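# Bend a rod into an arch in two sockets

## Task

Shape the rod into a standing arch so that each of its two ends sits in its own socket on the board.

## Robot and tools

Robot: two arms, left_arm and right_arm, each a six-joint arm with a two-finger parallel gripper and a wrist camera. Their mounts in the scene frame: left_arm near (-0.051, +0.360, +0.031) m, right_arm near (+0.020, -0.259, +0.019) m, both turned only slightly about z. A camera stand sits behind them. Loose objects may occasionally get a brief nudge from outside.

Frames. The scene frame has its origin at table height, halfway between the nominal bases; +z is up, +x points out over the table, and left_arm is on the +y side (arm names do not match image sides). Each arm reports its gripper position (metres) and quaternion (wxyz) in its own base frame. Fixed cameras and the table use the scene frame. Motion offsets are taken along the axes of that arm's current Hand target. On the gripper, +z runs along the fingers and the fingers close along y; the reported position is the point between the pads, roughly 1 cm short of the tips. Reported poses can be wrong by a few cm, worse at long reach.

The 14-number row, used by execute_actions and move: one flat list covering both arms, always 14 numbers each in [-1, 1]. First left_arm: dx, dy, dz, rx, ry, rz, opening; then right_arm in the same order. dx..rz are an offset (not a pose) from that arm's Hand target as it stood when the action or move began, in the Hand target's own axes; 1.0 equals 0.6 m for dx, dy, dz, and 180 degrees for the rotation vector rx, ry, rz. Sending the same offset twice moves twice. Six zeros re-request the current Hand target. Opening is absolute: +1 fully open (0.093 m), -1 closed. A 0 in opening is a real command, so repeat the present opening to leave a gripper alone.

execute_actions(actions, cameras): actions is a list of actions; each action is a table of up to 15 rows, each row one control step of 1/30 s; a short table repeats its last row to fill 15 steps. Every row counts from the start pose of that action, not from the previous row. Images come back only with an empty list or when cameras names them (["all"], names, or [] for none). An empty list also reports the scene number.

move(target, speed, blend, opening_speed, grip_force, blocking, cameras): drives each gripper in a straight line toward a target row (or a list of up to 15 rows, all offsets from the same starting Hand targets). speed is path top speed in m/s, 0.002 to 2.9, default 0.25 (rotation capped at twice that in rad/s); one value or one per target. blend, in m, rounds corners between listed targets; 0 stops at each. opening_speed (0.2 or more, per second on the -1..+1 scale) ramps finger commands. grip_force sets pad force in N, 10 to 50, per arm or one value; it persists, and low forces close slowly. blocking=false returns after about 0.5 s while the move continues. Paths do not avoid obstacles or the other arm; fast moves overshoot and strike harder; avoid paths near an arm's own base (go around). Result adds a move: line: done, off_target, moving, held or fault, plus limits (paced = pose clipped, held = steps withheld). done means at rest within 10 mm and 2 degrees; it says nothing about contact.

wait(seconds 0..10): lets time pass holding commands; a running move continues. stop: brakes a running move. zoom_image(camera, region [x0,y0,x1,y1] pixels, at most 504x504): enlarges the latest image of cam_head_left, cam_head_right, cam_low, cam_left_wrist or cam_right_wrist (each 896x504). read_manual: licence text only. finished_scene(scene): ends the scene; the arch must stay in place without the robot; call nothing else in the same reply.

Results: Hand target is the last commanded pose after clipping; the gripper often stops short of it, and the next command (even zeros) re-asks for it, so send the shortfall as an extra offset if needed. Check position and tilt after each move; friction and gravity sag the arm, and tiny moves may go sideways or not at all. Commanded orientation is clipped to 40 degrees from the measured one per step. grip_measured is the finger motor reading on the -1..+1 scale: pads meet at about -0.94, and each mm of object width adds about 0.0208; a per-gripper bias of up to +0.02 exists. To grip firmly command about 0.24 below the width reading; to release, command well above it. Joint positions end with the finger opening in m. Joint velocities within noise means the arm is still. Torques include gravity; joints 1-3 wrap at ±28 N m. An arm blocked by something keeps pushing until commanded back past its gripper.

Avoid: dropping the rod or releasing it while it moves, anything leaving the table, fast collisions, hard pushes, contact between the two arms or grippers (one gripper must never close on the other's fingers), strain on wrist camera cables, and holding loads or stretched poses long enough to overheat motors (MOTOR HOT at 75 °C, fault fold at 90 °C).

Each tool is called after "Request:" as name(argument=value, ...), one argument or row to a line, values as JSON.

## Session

Request:
execute_actions(
  actions=[],
)

Scene clock: 0.00 s.
left_arm: end_effector_position=(+0.3971, +0.0119, +0.0895) grip_measured=+1.000 end_effector_quat_wxyz=(+0.560, -0.059, +0.826, +0.031) | right_arm: end_effector_position=(+0.3828, +0.0024, +0.0786) grip_measured=+1.000 end_effector_quat_wxyz=(+0.574, +0.008, +0.818, -0.027)
Joint positions: left_arm=[-0.033 1.56 0.417 0.759 -0.149 -0.076 0.093] | right_arm=[0.051 1.594 0.321 0.926 0.101 -0.001 0.093]
Joint velocities: within noise
Joint torques (N m): no reading
Heat: left arm: 29 °C; right arm: 27 °C.
Hand target: left_arm +0.4002, +0.0118, +0.0971; +0.570, -0.060, +0.819, +0.030 | right_arm +0.3866, +0.0026, +0.0873; +0.586, +0.009, +0.810, -0.026
Tool commands: left_gripper/opening=+1.0 right_gripper/opening=+1.0

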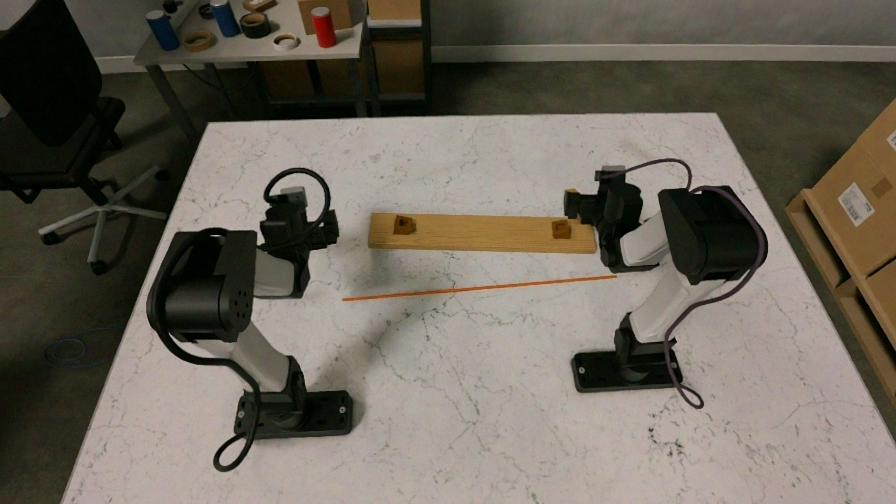

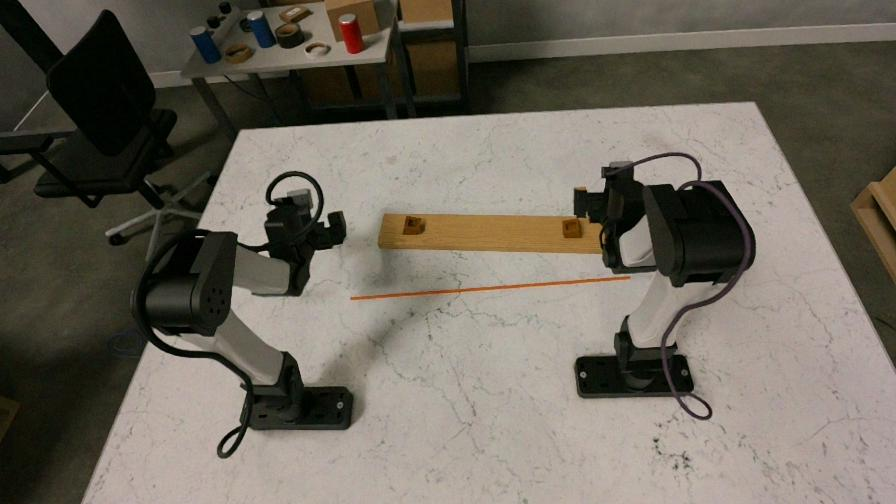

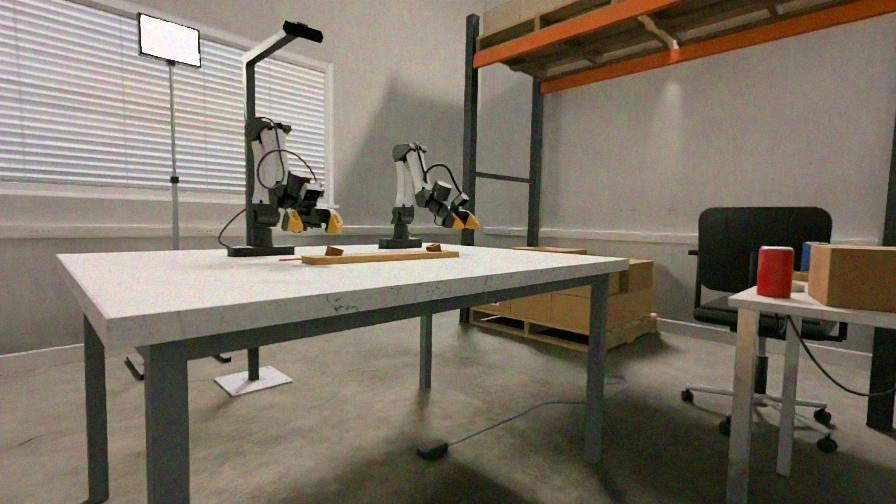

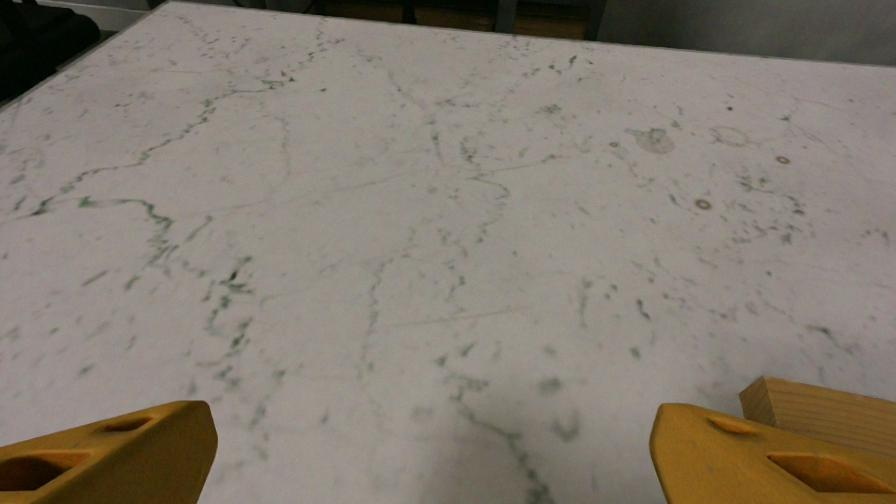

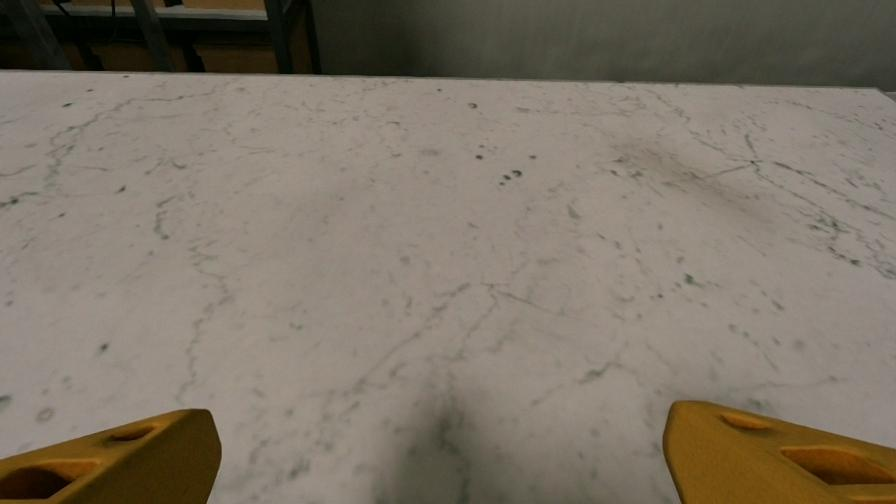

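Request:
move(
  target=[0.132,-0.161,-0.226,0.287,0.325,0.49,1,0.086,0.003,-0.27,-0.303,0.324,-0.471,1],
  speed=0.3,
  cameras=["cam_left_wrist","cam_right_wrist"],
)

Scene clock: 11.50 s.
left_arm: end_effector_position=(+0.2552, -0.1029, +0.0690) grip_measured=+1.000 end_effector_quat_wxyz=(-0.050, +0.689, +0.722, +0.044) | right_arm: end_effector_position=(+0.2102, +0.0103, +0.0824) grip_measured=+1.000 end_effector_quat_wxyz=(+0.053, +0.713, -0.698, +0.045)
Joint positions: left_arm=[-0.453 1.676 1.17 -1.134 -0.114 1.067 0.093] | right_arm=[0.157 1.378 0.94 -1.164 0.135 -1.434 0.093]
Joint torques (N m): left_arm=[-0.23 -4.29 6.97 -0.05 -0.13 0.06] | right_arm=[0.7 -2.93 10.13 0.18 -0.04 -0.1]
Heat: left arm: 30 °C; right arm: 29 °C.
Hand target: left_arm +0.2598, -0.1048, +0.0720; -0.051, +0.695, +0.715, +0.048 | right_arm +0.2169, +0.0122, +0.0890; +0.049, +0.719, -0.692, +0.050
Off the commanded pose: left_arm 0.006 m, 1 deg | right_arm 0.009 m, 1 deg.
move: done
Images, in order (width x height): cam_left_wrist 896x504, cam_right_wrist 896x504.

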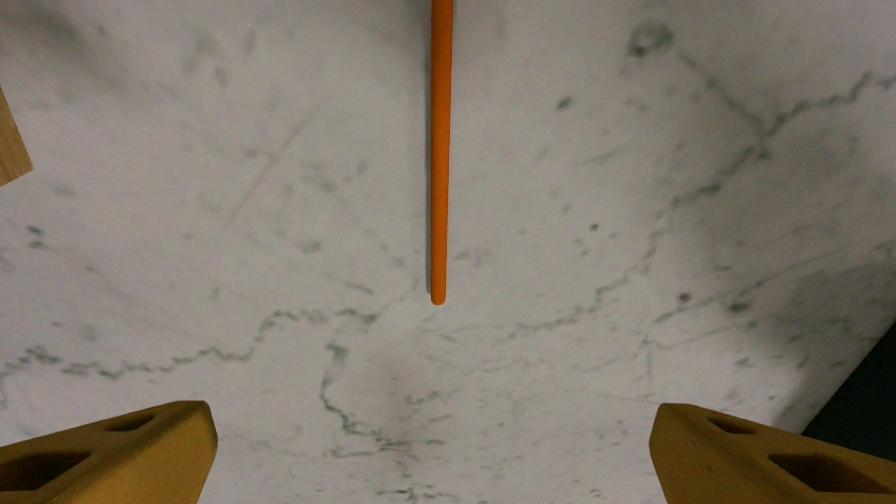

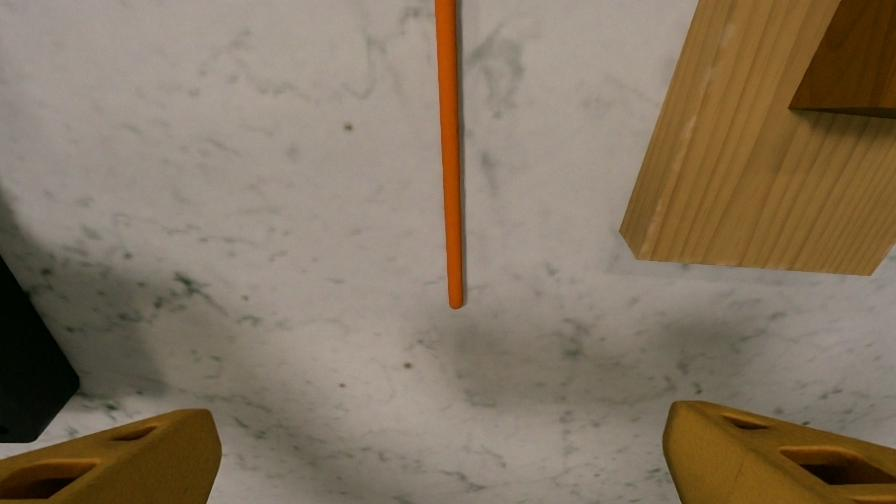

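Request:
move(
  target=[
    [-0.024,-0.005,0.115,0,0,0,1,-0.02,-0.006,0.13,0,0,0,1],
    [-0.0335,-0.005,0.157,0,0,0,1,-0.026,-0.007,0.175,0,0,0,1],
    [-0.0335,-0.005,0.157,0,0,0,-1,-0.026,-0.007,0.175,0,0,0,-1],
  ],
  speed=[0.15,0.05,0.05],
  blend=[0.008,0,0],
  opening_speed=1.5,
  cameras=["cam_left_wrist","cam_right_wrist"],
)

Scene clock: 17.90 s.
left_arm: end_effector_position=(+0.2644, -0.1100, -0.0147) grip_measured=-0.949 end_effector_quat_wxyz=(-0.041, +0.694, +0.716, +0.062) | right_arm: end_effector_position=(+0.2195, +0.0102, -0.0115) grip_measured=-0.961 end_effector_quat_wxyz=(+0.054, +0.714, -0.696, +0.051)
Joint positions: left_arm=[-0.478 1.831 0.988 -0.772 -0.143 1.058 0] | right_arm=[0.158 1.574 0.705 -0.729 0.146 -1.435 0]
Joint torques (N m): left_arm=[-0.16 -4.18 2.93 0.21 0.17 -0.13] | right_arm=[0.58 -3.33 4.71 0.6 -0.17 -0.09]
Heat: left arm: 30 °C; right arm: 30 °C.
Hand target: left_arm +0.2567, -0.1116, -0.0241; -0.051, +0.695, +0.715, +0.048 | right_arm +0.2209, +0.0130, -0.0172; +0.049, +0.719, -0.692, +0.050
Off the commanded pose: left_arm 0.012 m, 2 deg | right_arm 0.007 m, 1 deg.
move: off_target (left_arm); target 3's new opening was sent with left_arm's hand 0.012 m and 1 deg from that target
Images, in order (width x height): cam_left_wrist 896x504, cam_right_wrist 896x504.

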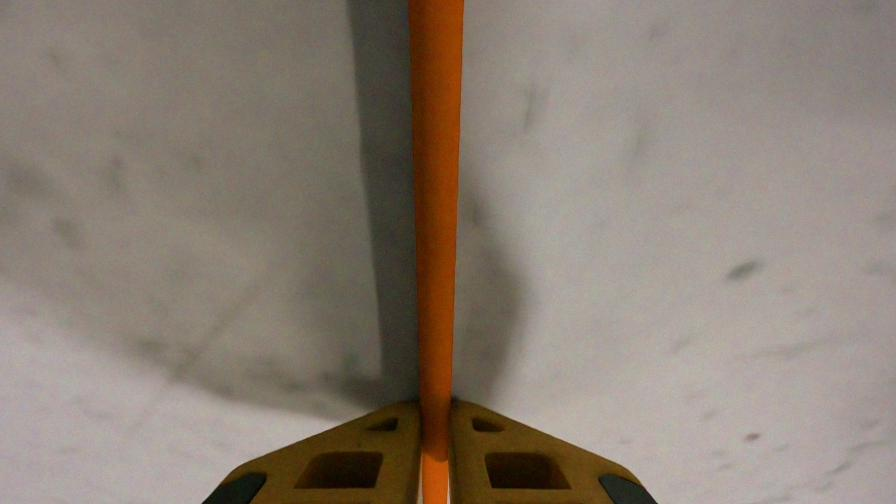

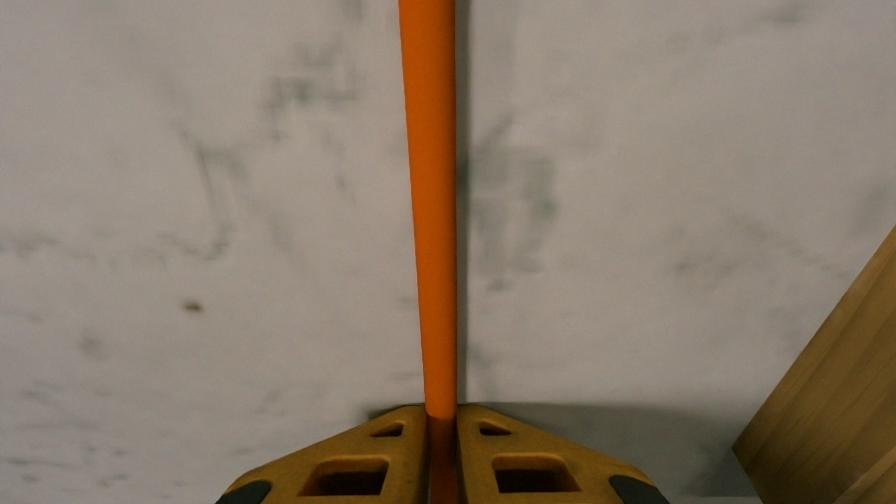

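Request:
move(
  target=[-0.028,0.265,-0.352,0.005,-0.223,0.029,-1,0.0385,-0.199,-0.36,0.0065,-0.223,0.029,-1],
  speed=0.2,
  cameras=["cam_left_wrist","cam_right_wrist","cam_low","cam_head_left"],
)

Request:
zoom_image(
  camera="cam_low",
  region=[270, 150, 490, 280],
)

Scene clock: 25.47 s.
left_arm: end_effector_position=(+0.4160, -0.1392, +0.1759) grip_measured=-0.956 end_effector_quat_wxyz=(+0.167, +0.699, +0.674, -0.172) | right_arm: end_effector_position=(+0.3370, +0.0135, +0.1914) grip_measured=-0.974 end_effector_quat_wxyz=(-0.180, +0.663, -0.710, -0.154)
Joint positions: left_arm=[-0.145 2.208 2.261 -1.565 0.48 1.447 0] | right_arm=[-0.191 1.837 1.782 -1.557 -0.477 -1.703 0]
Joint torques (N m): left_arm=[-0.24 -7.87 7.31 0.23 1.13 0.09] | right_arm=[0.25 -5.94 9.32 0 -1.44 -0.16]
Heat: left arm: 31 °C; right arm: 30 °C.
Hand target: left_arm +0.4174, -0.1532, +0.1824; +0.190, +0.700, +0.658, -0.201 | right_arm +0.3402, +0.0251, +0.1997; -0.200, +0.661, -0.698, -0.191
Off the commanded pose: left_arm 0.015 m, 5 deg | right_arm 0.015 m, 5 deg.
joint sent to its limit (left arm) — joint 4 (wrist pitch), lower limit. The joint targets still meet the commanded pose.
joint sent to its limit (right arm) — joint 4 (wrist pitch), lower limit. The joint targets still meet the commanded pose.
move: off_target (left_arm, right_arm)
Images, in order (width x height): cam_head_left 896x504, cam_low 896x504, cam_left_wrist 896x504, cam_right_wrist 896x504.

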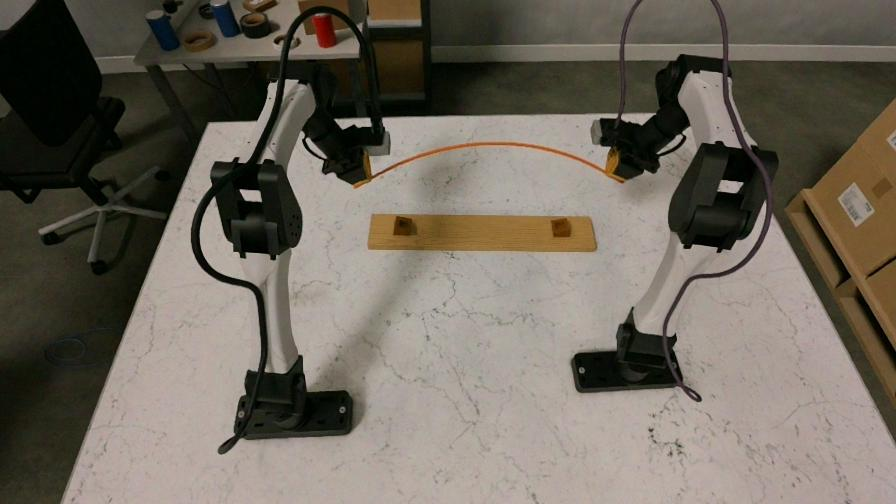

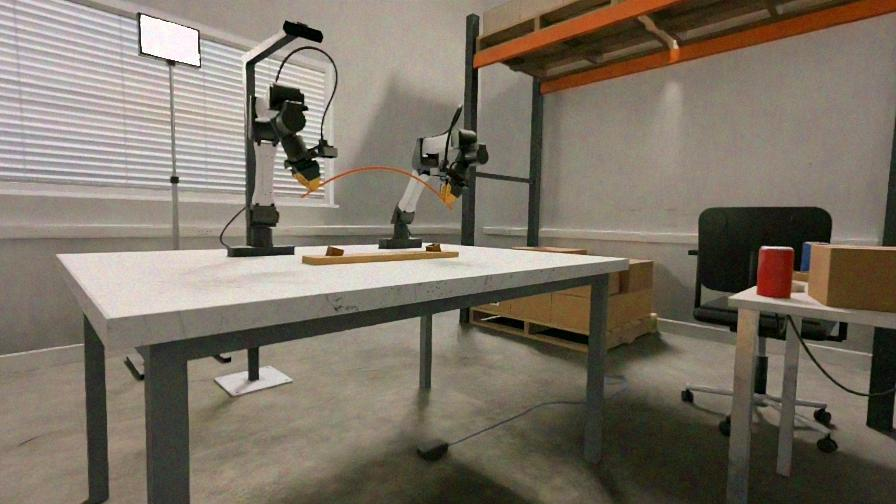

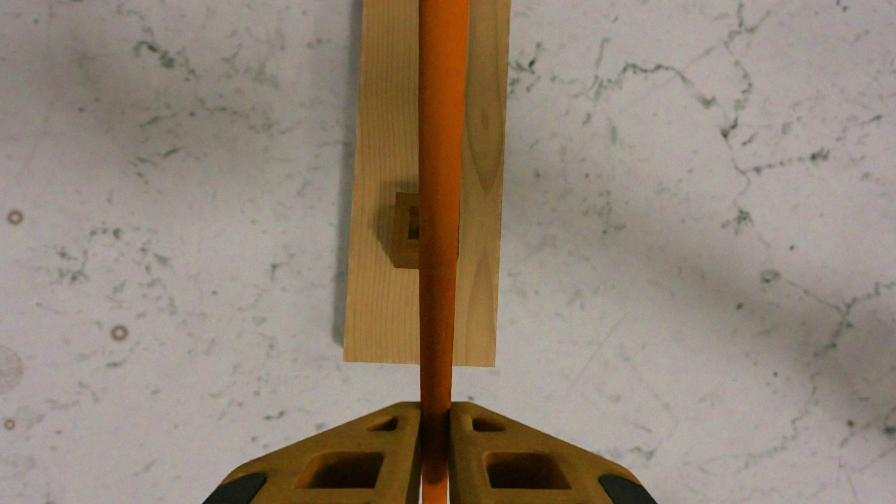

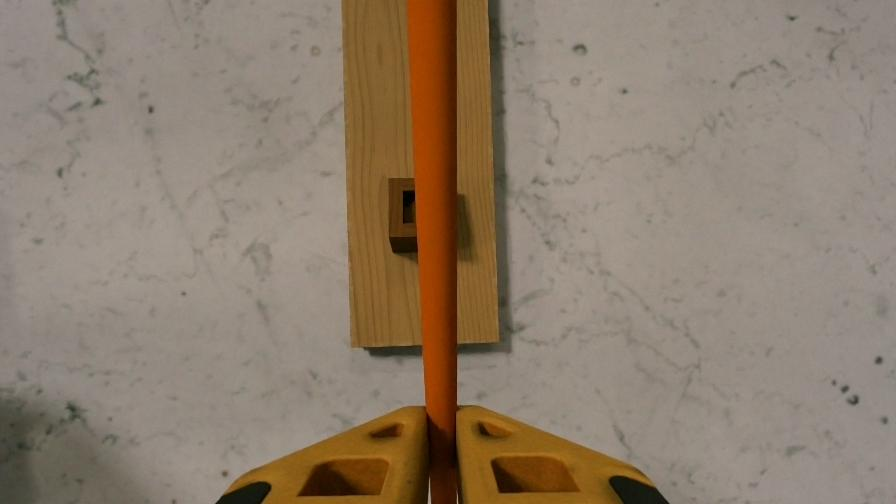

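Scaled by 2.291.

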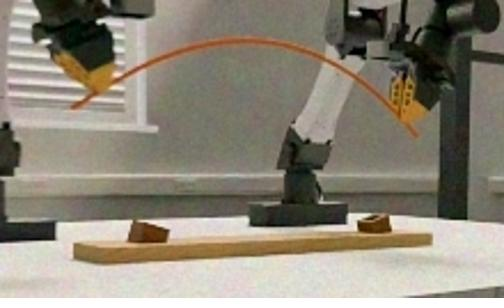

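Request:
move(
  target=[-0.04,-0.004,0.189,0.005,-0.222,0.004,-1,-0.036,0.0335,0.203,0.005,-0.222,0.004,-1],
  speed=0.15,
  cameras=["cam_head_left","cam_head_right","cam_low"],
)

Request:
zoom_image(
  camera="cam_low",
  region=[315, 215, 355, 260],
)

Request:
zoom_image(
  camera="cam_low",
  region=[412, 215, 452, 260],
)

Request:
zoom_image(
  camera="cam_head_left",
  region=[385, 200, 425, 240],
)

Request:
zoom_image(
  camera="cam_head_right",
  region=[550, 200, 590, 240],
)

Scene clock: 37.33 s.
left_arm: end_effector_position=(+0.4197, -0.2134, +0.0893) grip_measured=-0.956 end_effector_quat_wxyz=(+0.387, +0.594, +0.577, -0.405) | right_arm: end_effector_position=(+0.3260, +0.0939, +0.1029) grip_measured=-0.974 end_effector_quat_wxyz=(+0.412, -0.559, +0.612, +0.378)
Joint positions: left_arm=[-0.134 2.224 1.58 -0.694 1.178 1.311 0] | right_arm=[-0.195 1.945 1.2 -1.085 -1.174 -1.848 0]
Joint torques (N m): left_arm=[-3.47 -9.17 4.31 0.71 1.35 -0.1] | right_arm=[2.67 -6.54 4.67 0.02 -1.65 -0.11]
Heat: left arm: 33 °C; right arm: 32 °C.
Hand target: left_arm +0.4101, -0.2336, +0.0990; +0.399, +0.595, +0.548, -0.432 | right_arm +0.3245, +0.1091, +0.1079; +0.430, -0.550, +0.593, +0.401
Off the commanded pose: left_arm 0.024 m, 5 deg | right_arm 0.016 m, 4 deg.
move: off_target (left_arm, right_arm)
Images, in order (width x height): cam_head_left 896x504, cam_head_right 896x504, cam_low 896x504.

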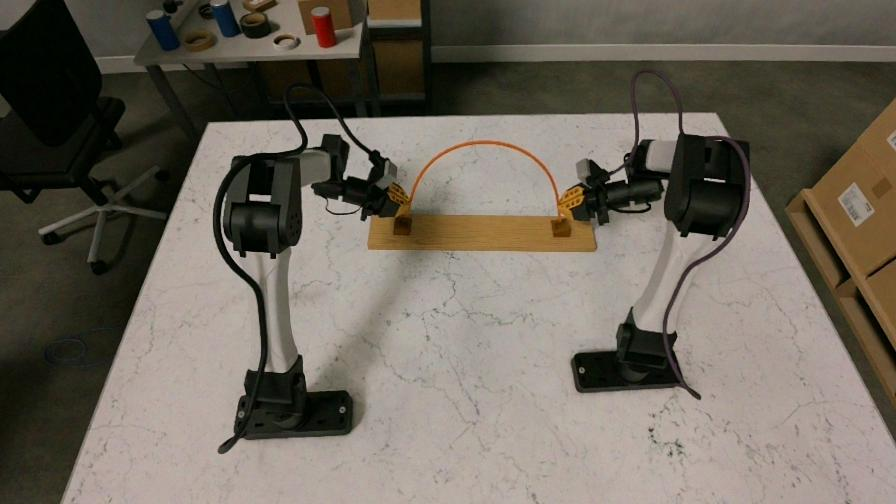

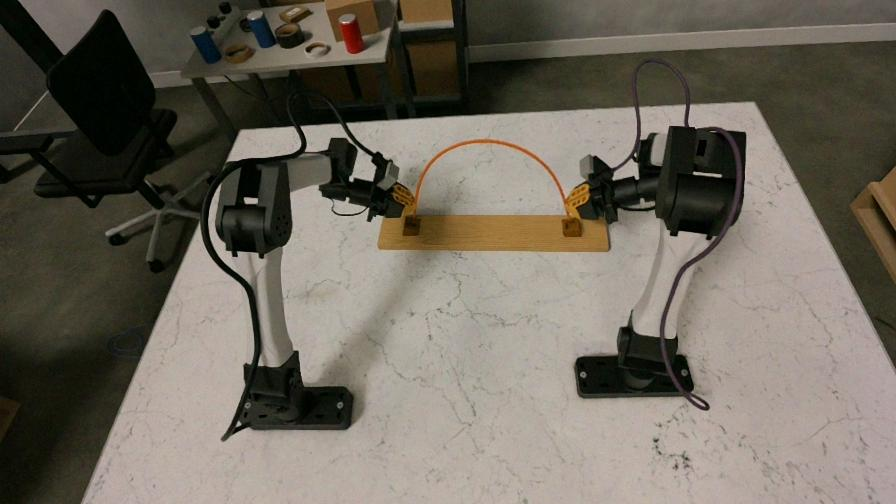

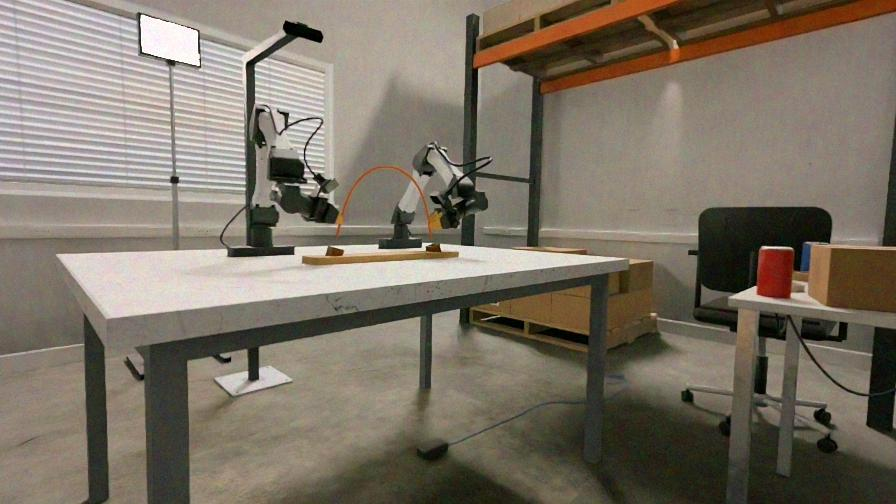

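Scaled by 11.200.

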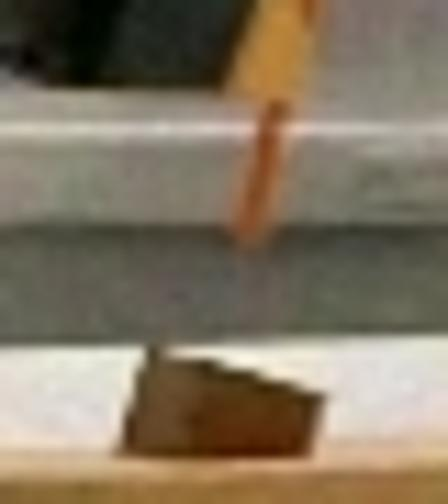

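Scaled by 11.200.

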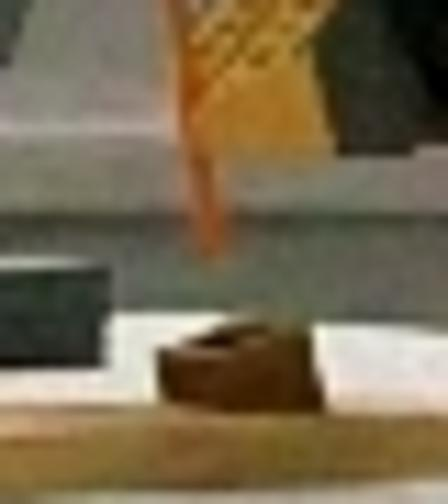

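Scaled by 12.600.

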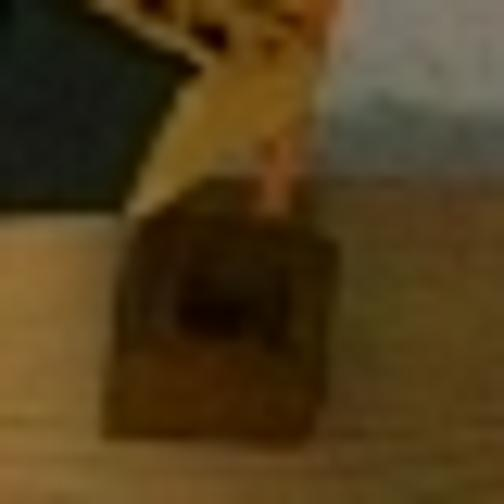

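Scaled by 12.600.

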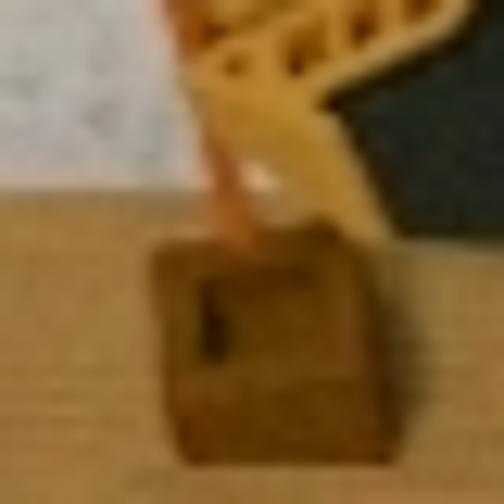

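Request:
move(
  target=[0.026,0.005,-0.022,0,0,0,-1,0.023,-0.0093,-0.0173,0,0,0,-1],
  speed=0.06,
  cameras=["cam_head_left","cam_head_right","cam_low"],
)

Request:
zoom_image(
  camera="cam_low",
  region=[315, 215, 355, 260],
)

Request:
zoom_image(
  camera="cam_low",
  region=[412, 215, 452, 260],
)

Request:
zoom_image(
  camera="cam_head_left",
  region=[385, 200, 425, 240],
)

Request:
zoom_image(
  camera="cam_head_right",
  region=[550, 200, 590, 240],
)

Scene clock: 46.00 s.
left_arm: end_effector_position=(+0.4180, -0.2044, +0.0810) grip_measured=-0.956 end_effector_quat_wxyz=(+0.386, +0.597, +0.575, -0.405) | right_arm: end_effector_position=(+0.3214, +0.0890, +0.0877) grip_measured=-0.974 end_effector_quat_wxyz=(-0.410, +0.559, -0.607, -0.389)
Joint positions: left_arm=[-0.113 2.243 1.58 -0.733 1.182 1.376 0] | right_arm=[-0.214 2.006 1.2 -1.126 -1.174 -1.944 0]
Joint torques (N m): left_arm=[-1.58 -7.66 6.17 0.43 1.38 0.13] | right_arm=[0.94 -6.26 8.42 -0.43 -1.49 -0.19]
Heat: left arm: 35 °C; right arm: 31 °C.
Hand target: left_arm +0.4146, -0.2165, +0.0884; +0.399, +0.595, +0.548, -0.432 | right_arm +0.3291, +0.0945, +0.0981; -0.431, +0.550, -0.592, -0.401
Off the commanded pose: left_arm 0.015 m, 5 deg | right_arm 0.014 m, 3 deg.
move: off_target (left_arm, right_arm)
Images, in order (width x height): cam_head_left 896x504, cam_head_right 896x504, cam_low 896x504.

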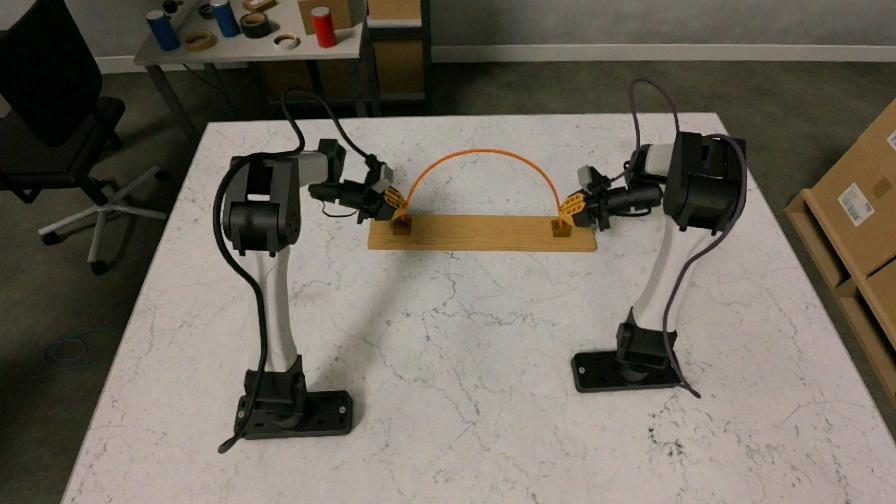

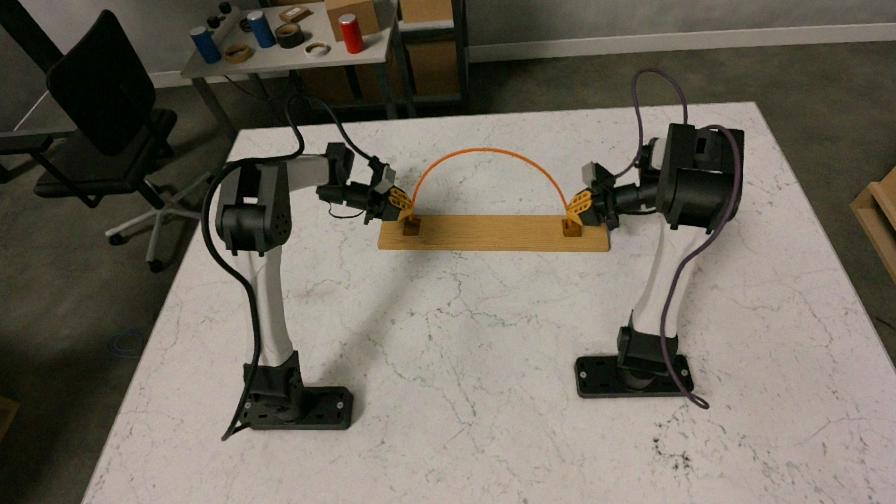

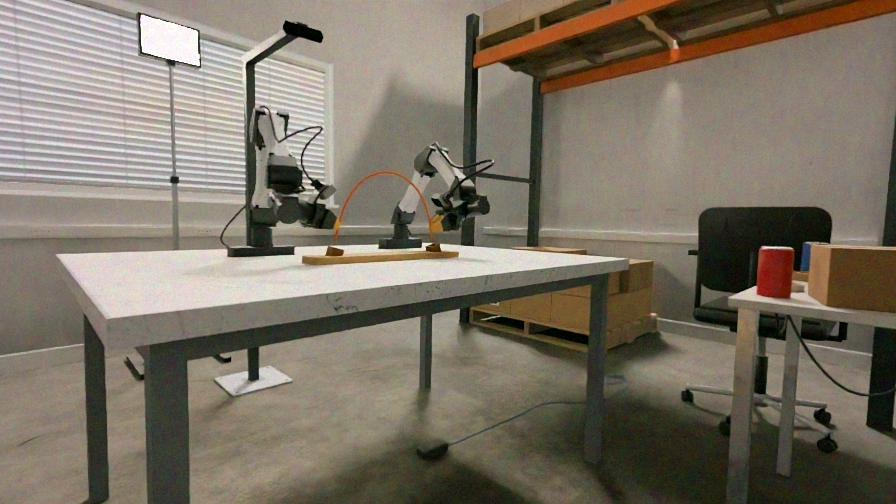

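Scaled by 11.200.

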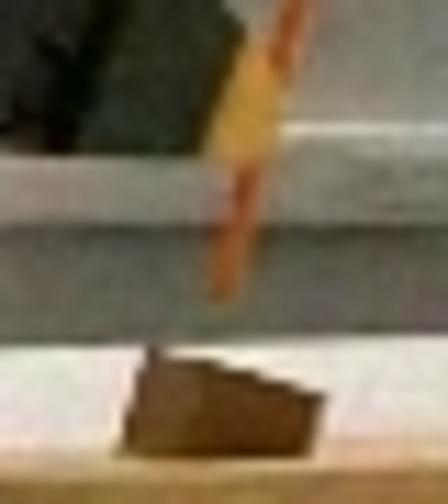

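Scaled by 11.200.

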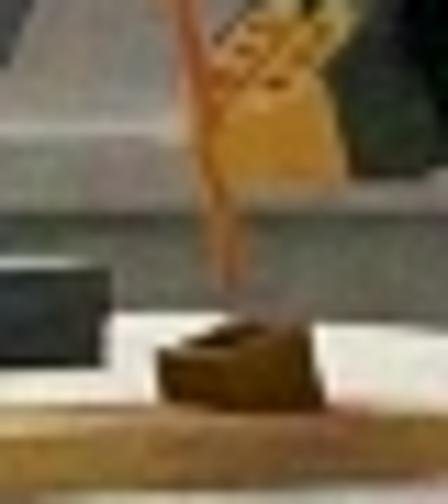

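Scaled by 12.600.

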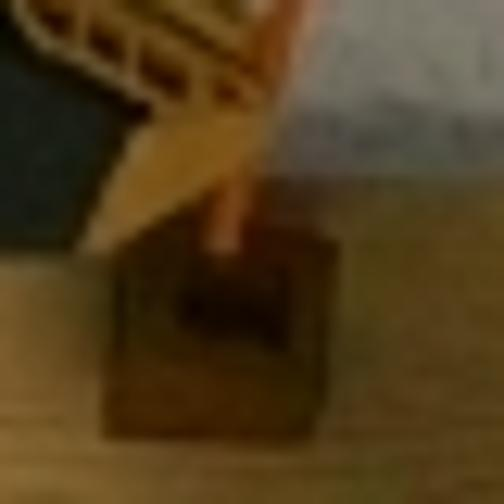

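Scaled by 12.600.

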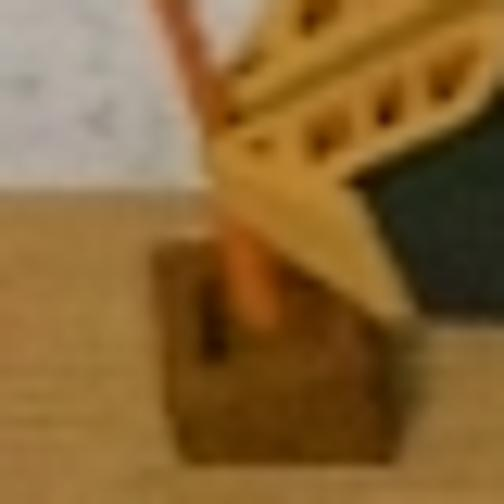

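Request:
move(
  target=[
    [0,0.0,0,0,0,0,-1,-0.0015,-0.018,0.0045,0,0,0,-1],
    [0.0565,0.0017,0.02,0,0,0,-1,0.046,-0.018,0.02,0,0,0,-1],
  ],
  speed=0.05,
  blend=[0.002,0],
  cameras=["cam_head_left","cam_head_right","cam_low"],
)

Request:
zoom_image(
  camera="cam_low",
  region=[315, 215, 355, 260],
)

Request:
zoom_image(
  camera="cam_low",
  region=[412, 215, 452, 260],
)

Request:
zoom_image(
  camera="cam_head_left",
  region=[385, 200, 425, 240],
)

Request:
zoom_image(
  camera="cam_head_right",
  region=[550, 200, 590, 240],
)

Scene clock: 52.27 s.
left_arm: end_effector_position=(+0.4217, -0.2058, +0.0544) grip_measured=-0.956 end_effector_quat_wxyz=(+0.387, +0.595, +0.571, -0.411) | right_arm: end_effector_position=(+0.3401, +0.0850, +0.0645) grip_measured=-0.974 end_effector_quat_wxyz=(-0.415, +0.563, -0.604, -0.381)
Joint positions: left_arm=[-0.113 2.314 1.58 -0.677 1.196 1.39 0] | right_arm=[-0.214 2.102 1.248 -1.051 -1.174 -1.938 0]
Joint torques (N m): left_arm=[-1.8 -7.69 3.74 0.69 1.25 0.11] | right_arm=[1.95 -6.91 4.71 -0.11 -1.53 -0.03]
Heat: left arm: 36 °C; right arm: 32 °C.
Hand target: left_arm +0.4156, -0.2176, +0.0523; +0.399, +0.595, +0.548, -0.432 | right_arm +0.3401, +0.0966, +0.0681; -0.431, +0.550, -0.593, -0.401
Off the commanded pose: left_arm 0.013 m, 4 deg | right_arm 0.012 m, 3 deg.
move: off_target (left_arm, right_arm)
Images, in order (width x height): cam_head_left 896x504, cam_head_right 896x504, cam_low 896x504.

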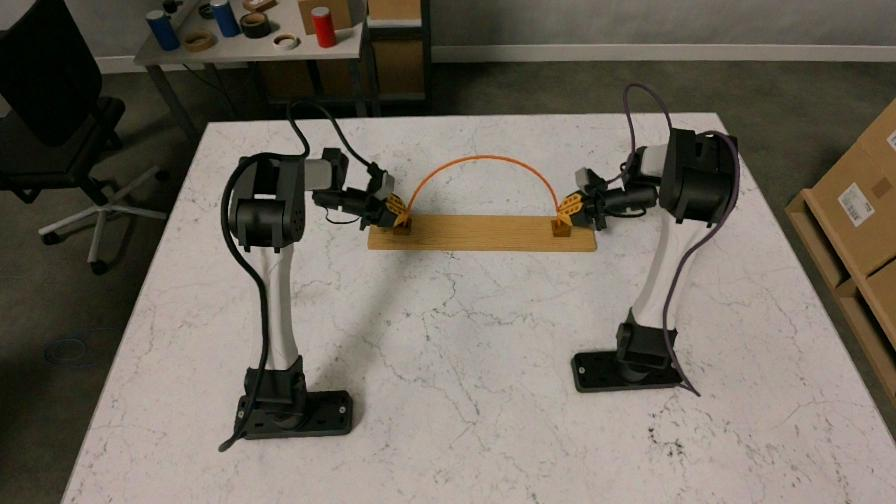

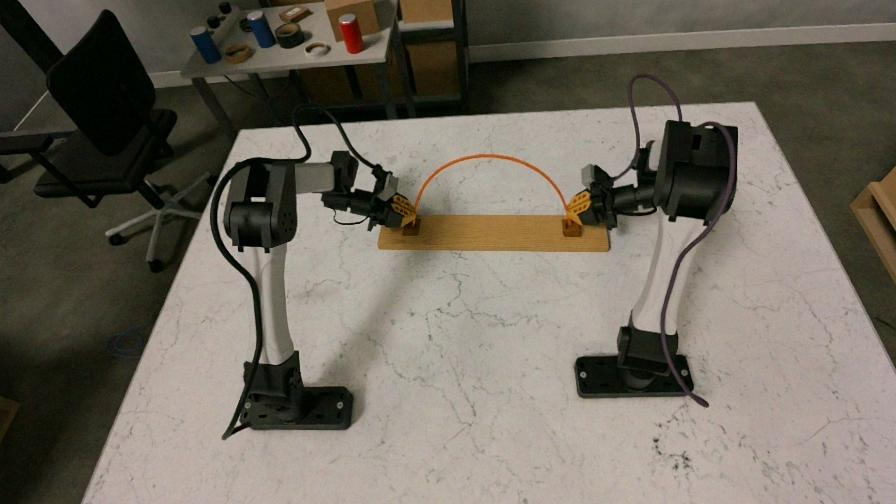

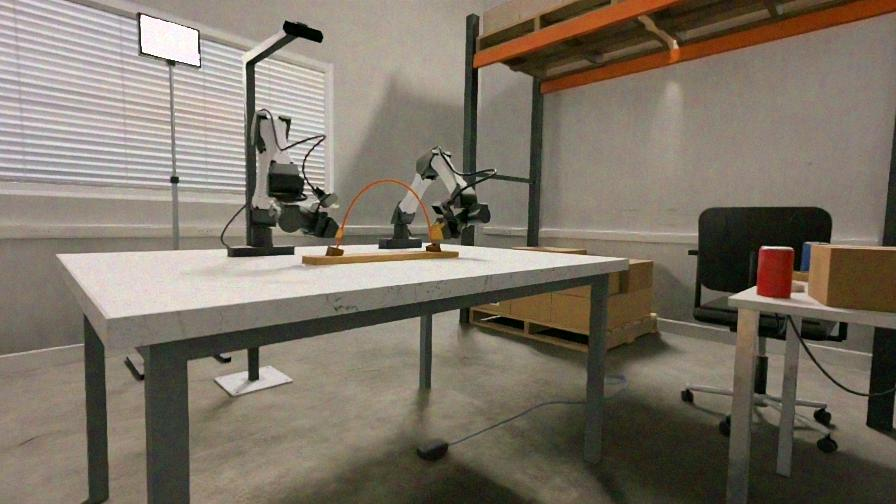

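Scaled by 11.200.

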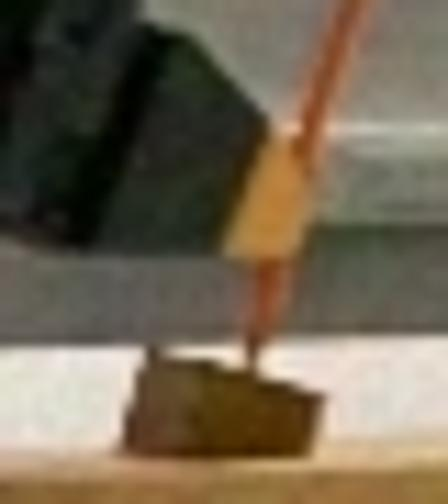

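Scaled by 11.200.

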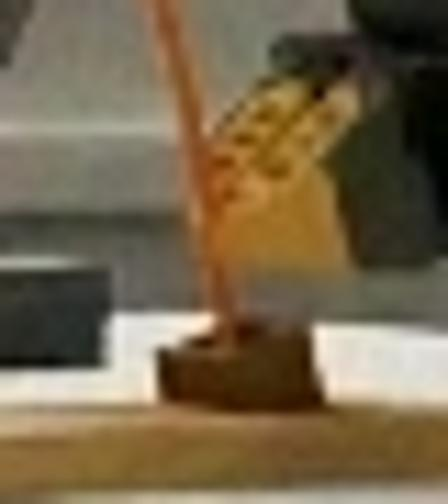

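Scaled by 12.600.

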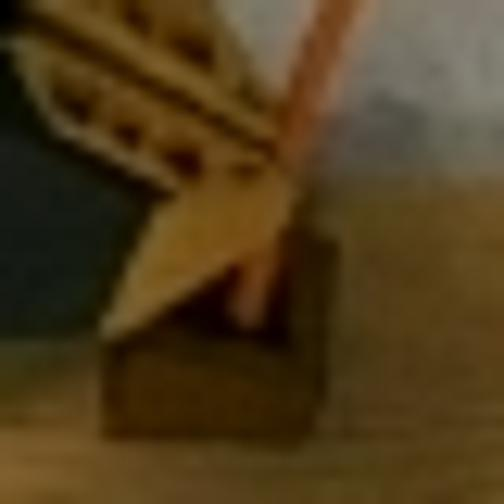

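Scaled by 12.600.

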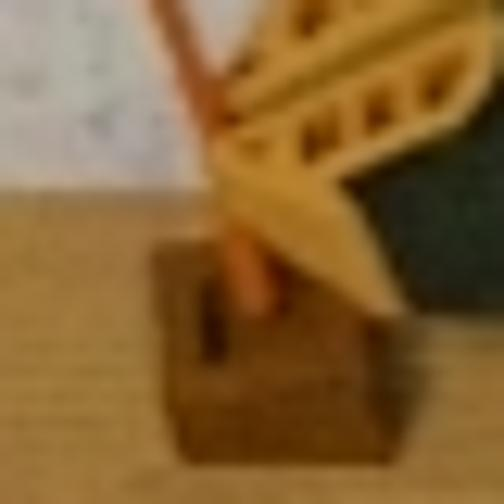

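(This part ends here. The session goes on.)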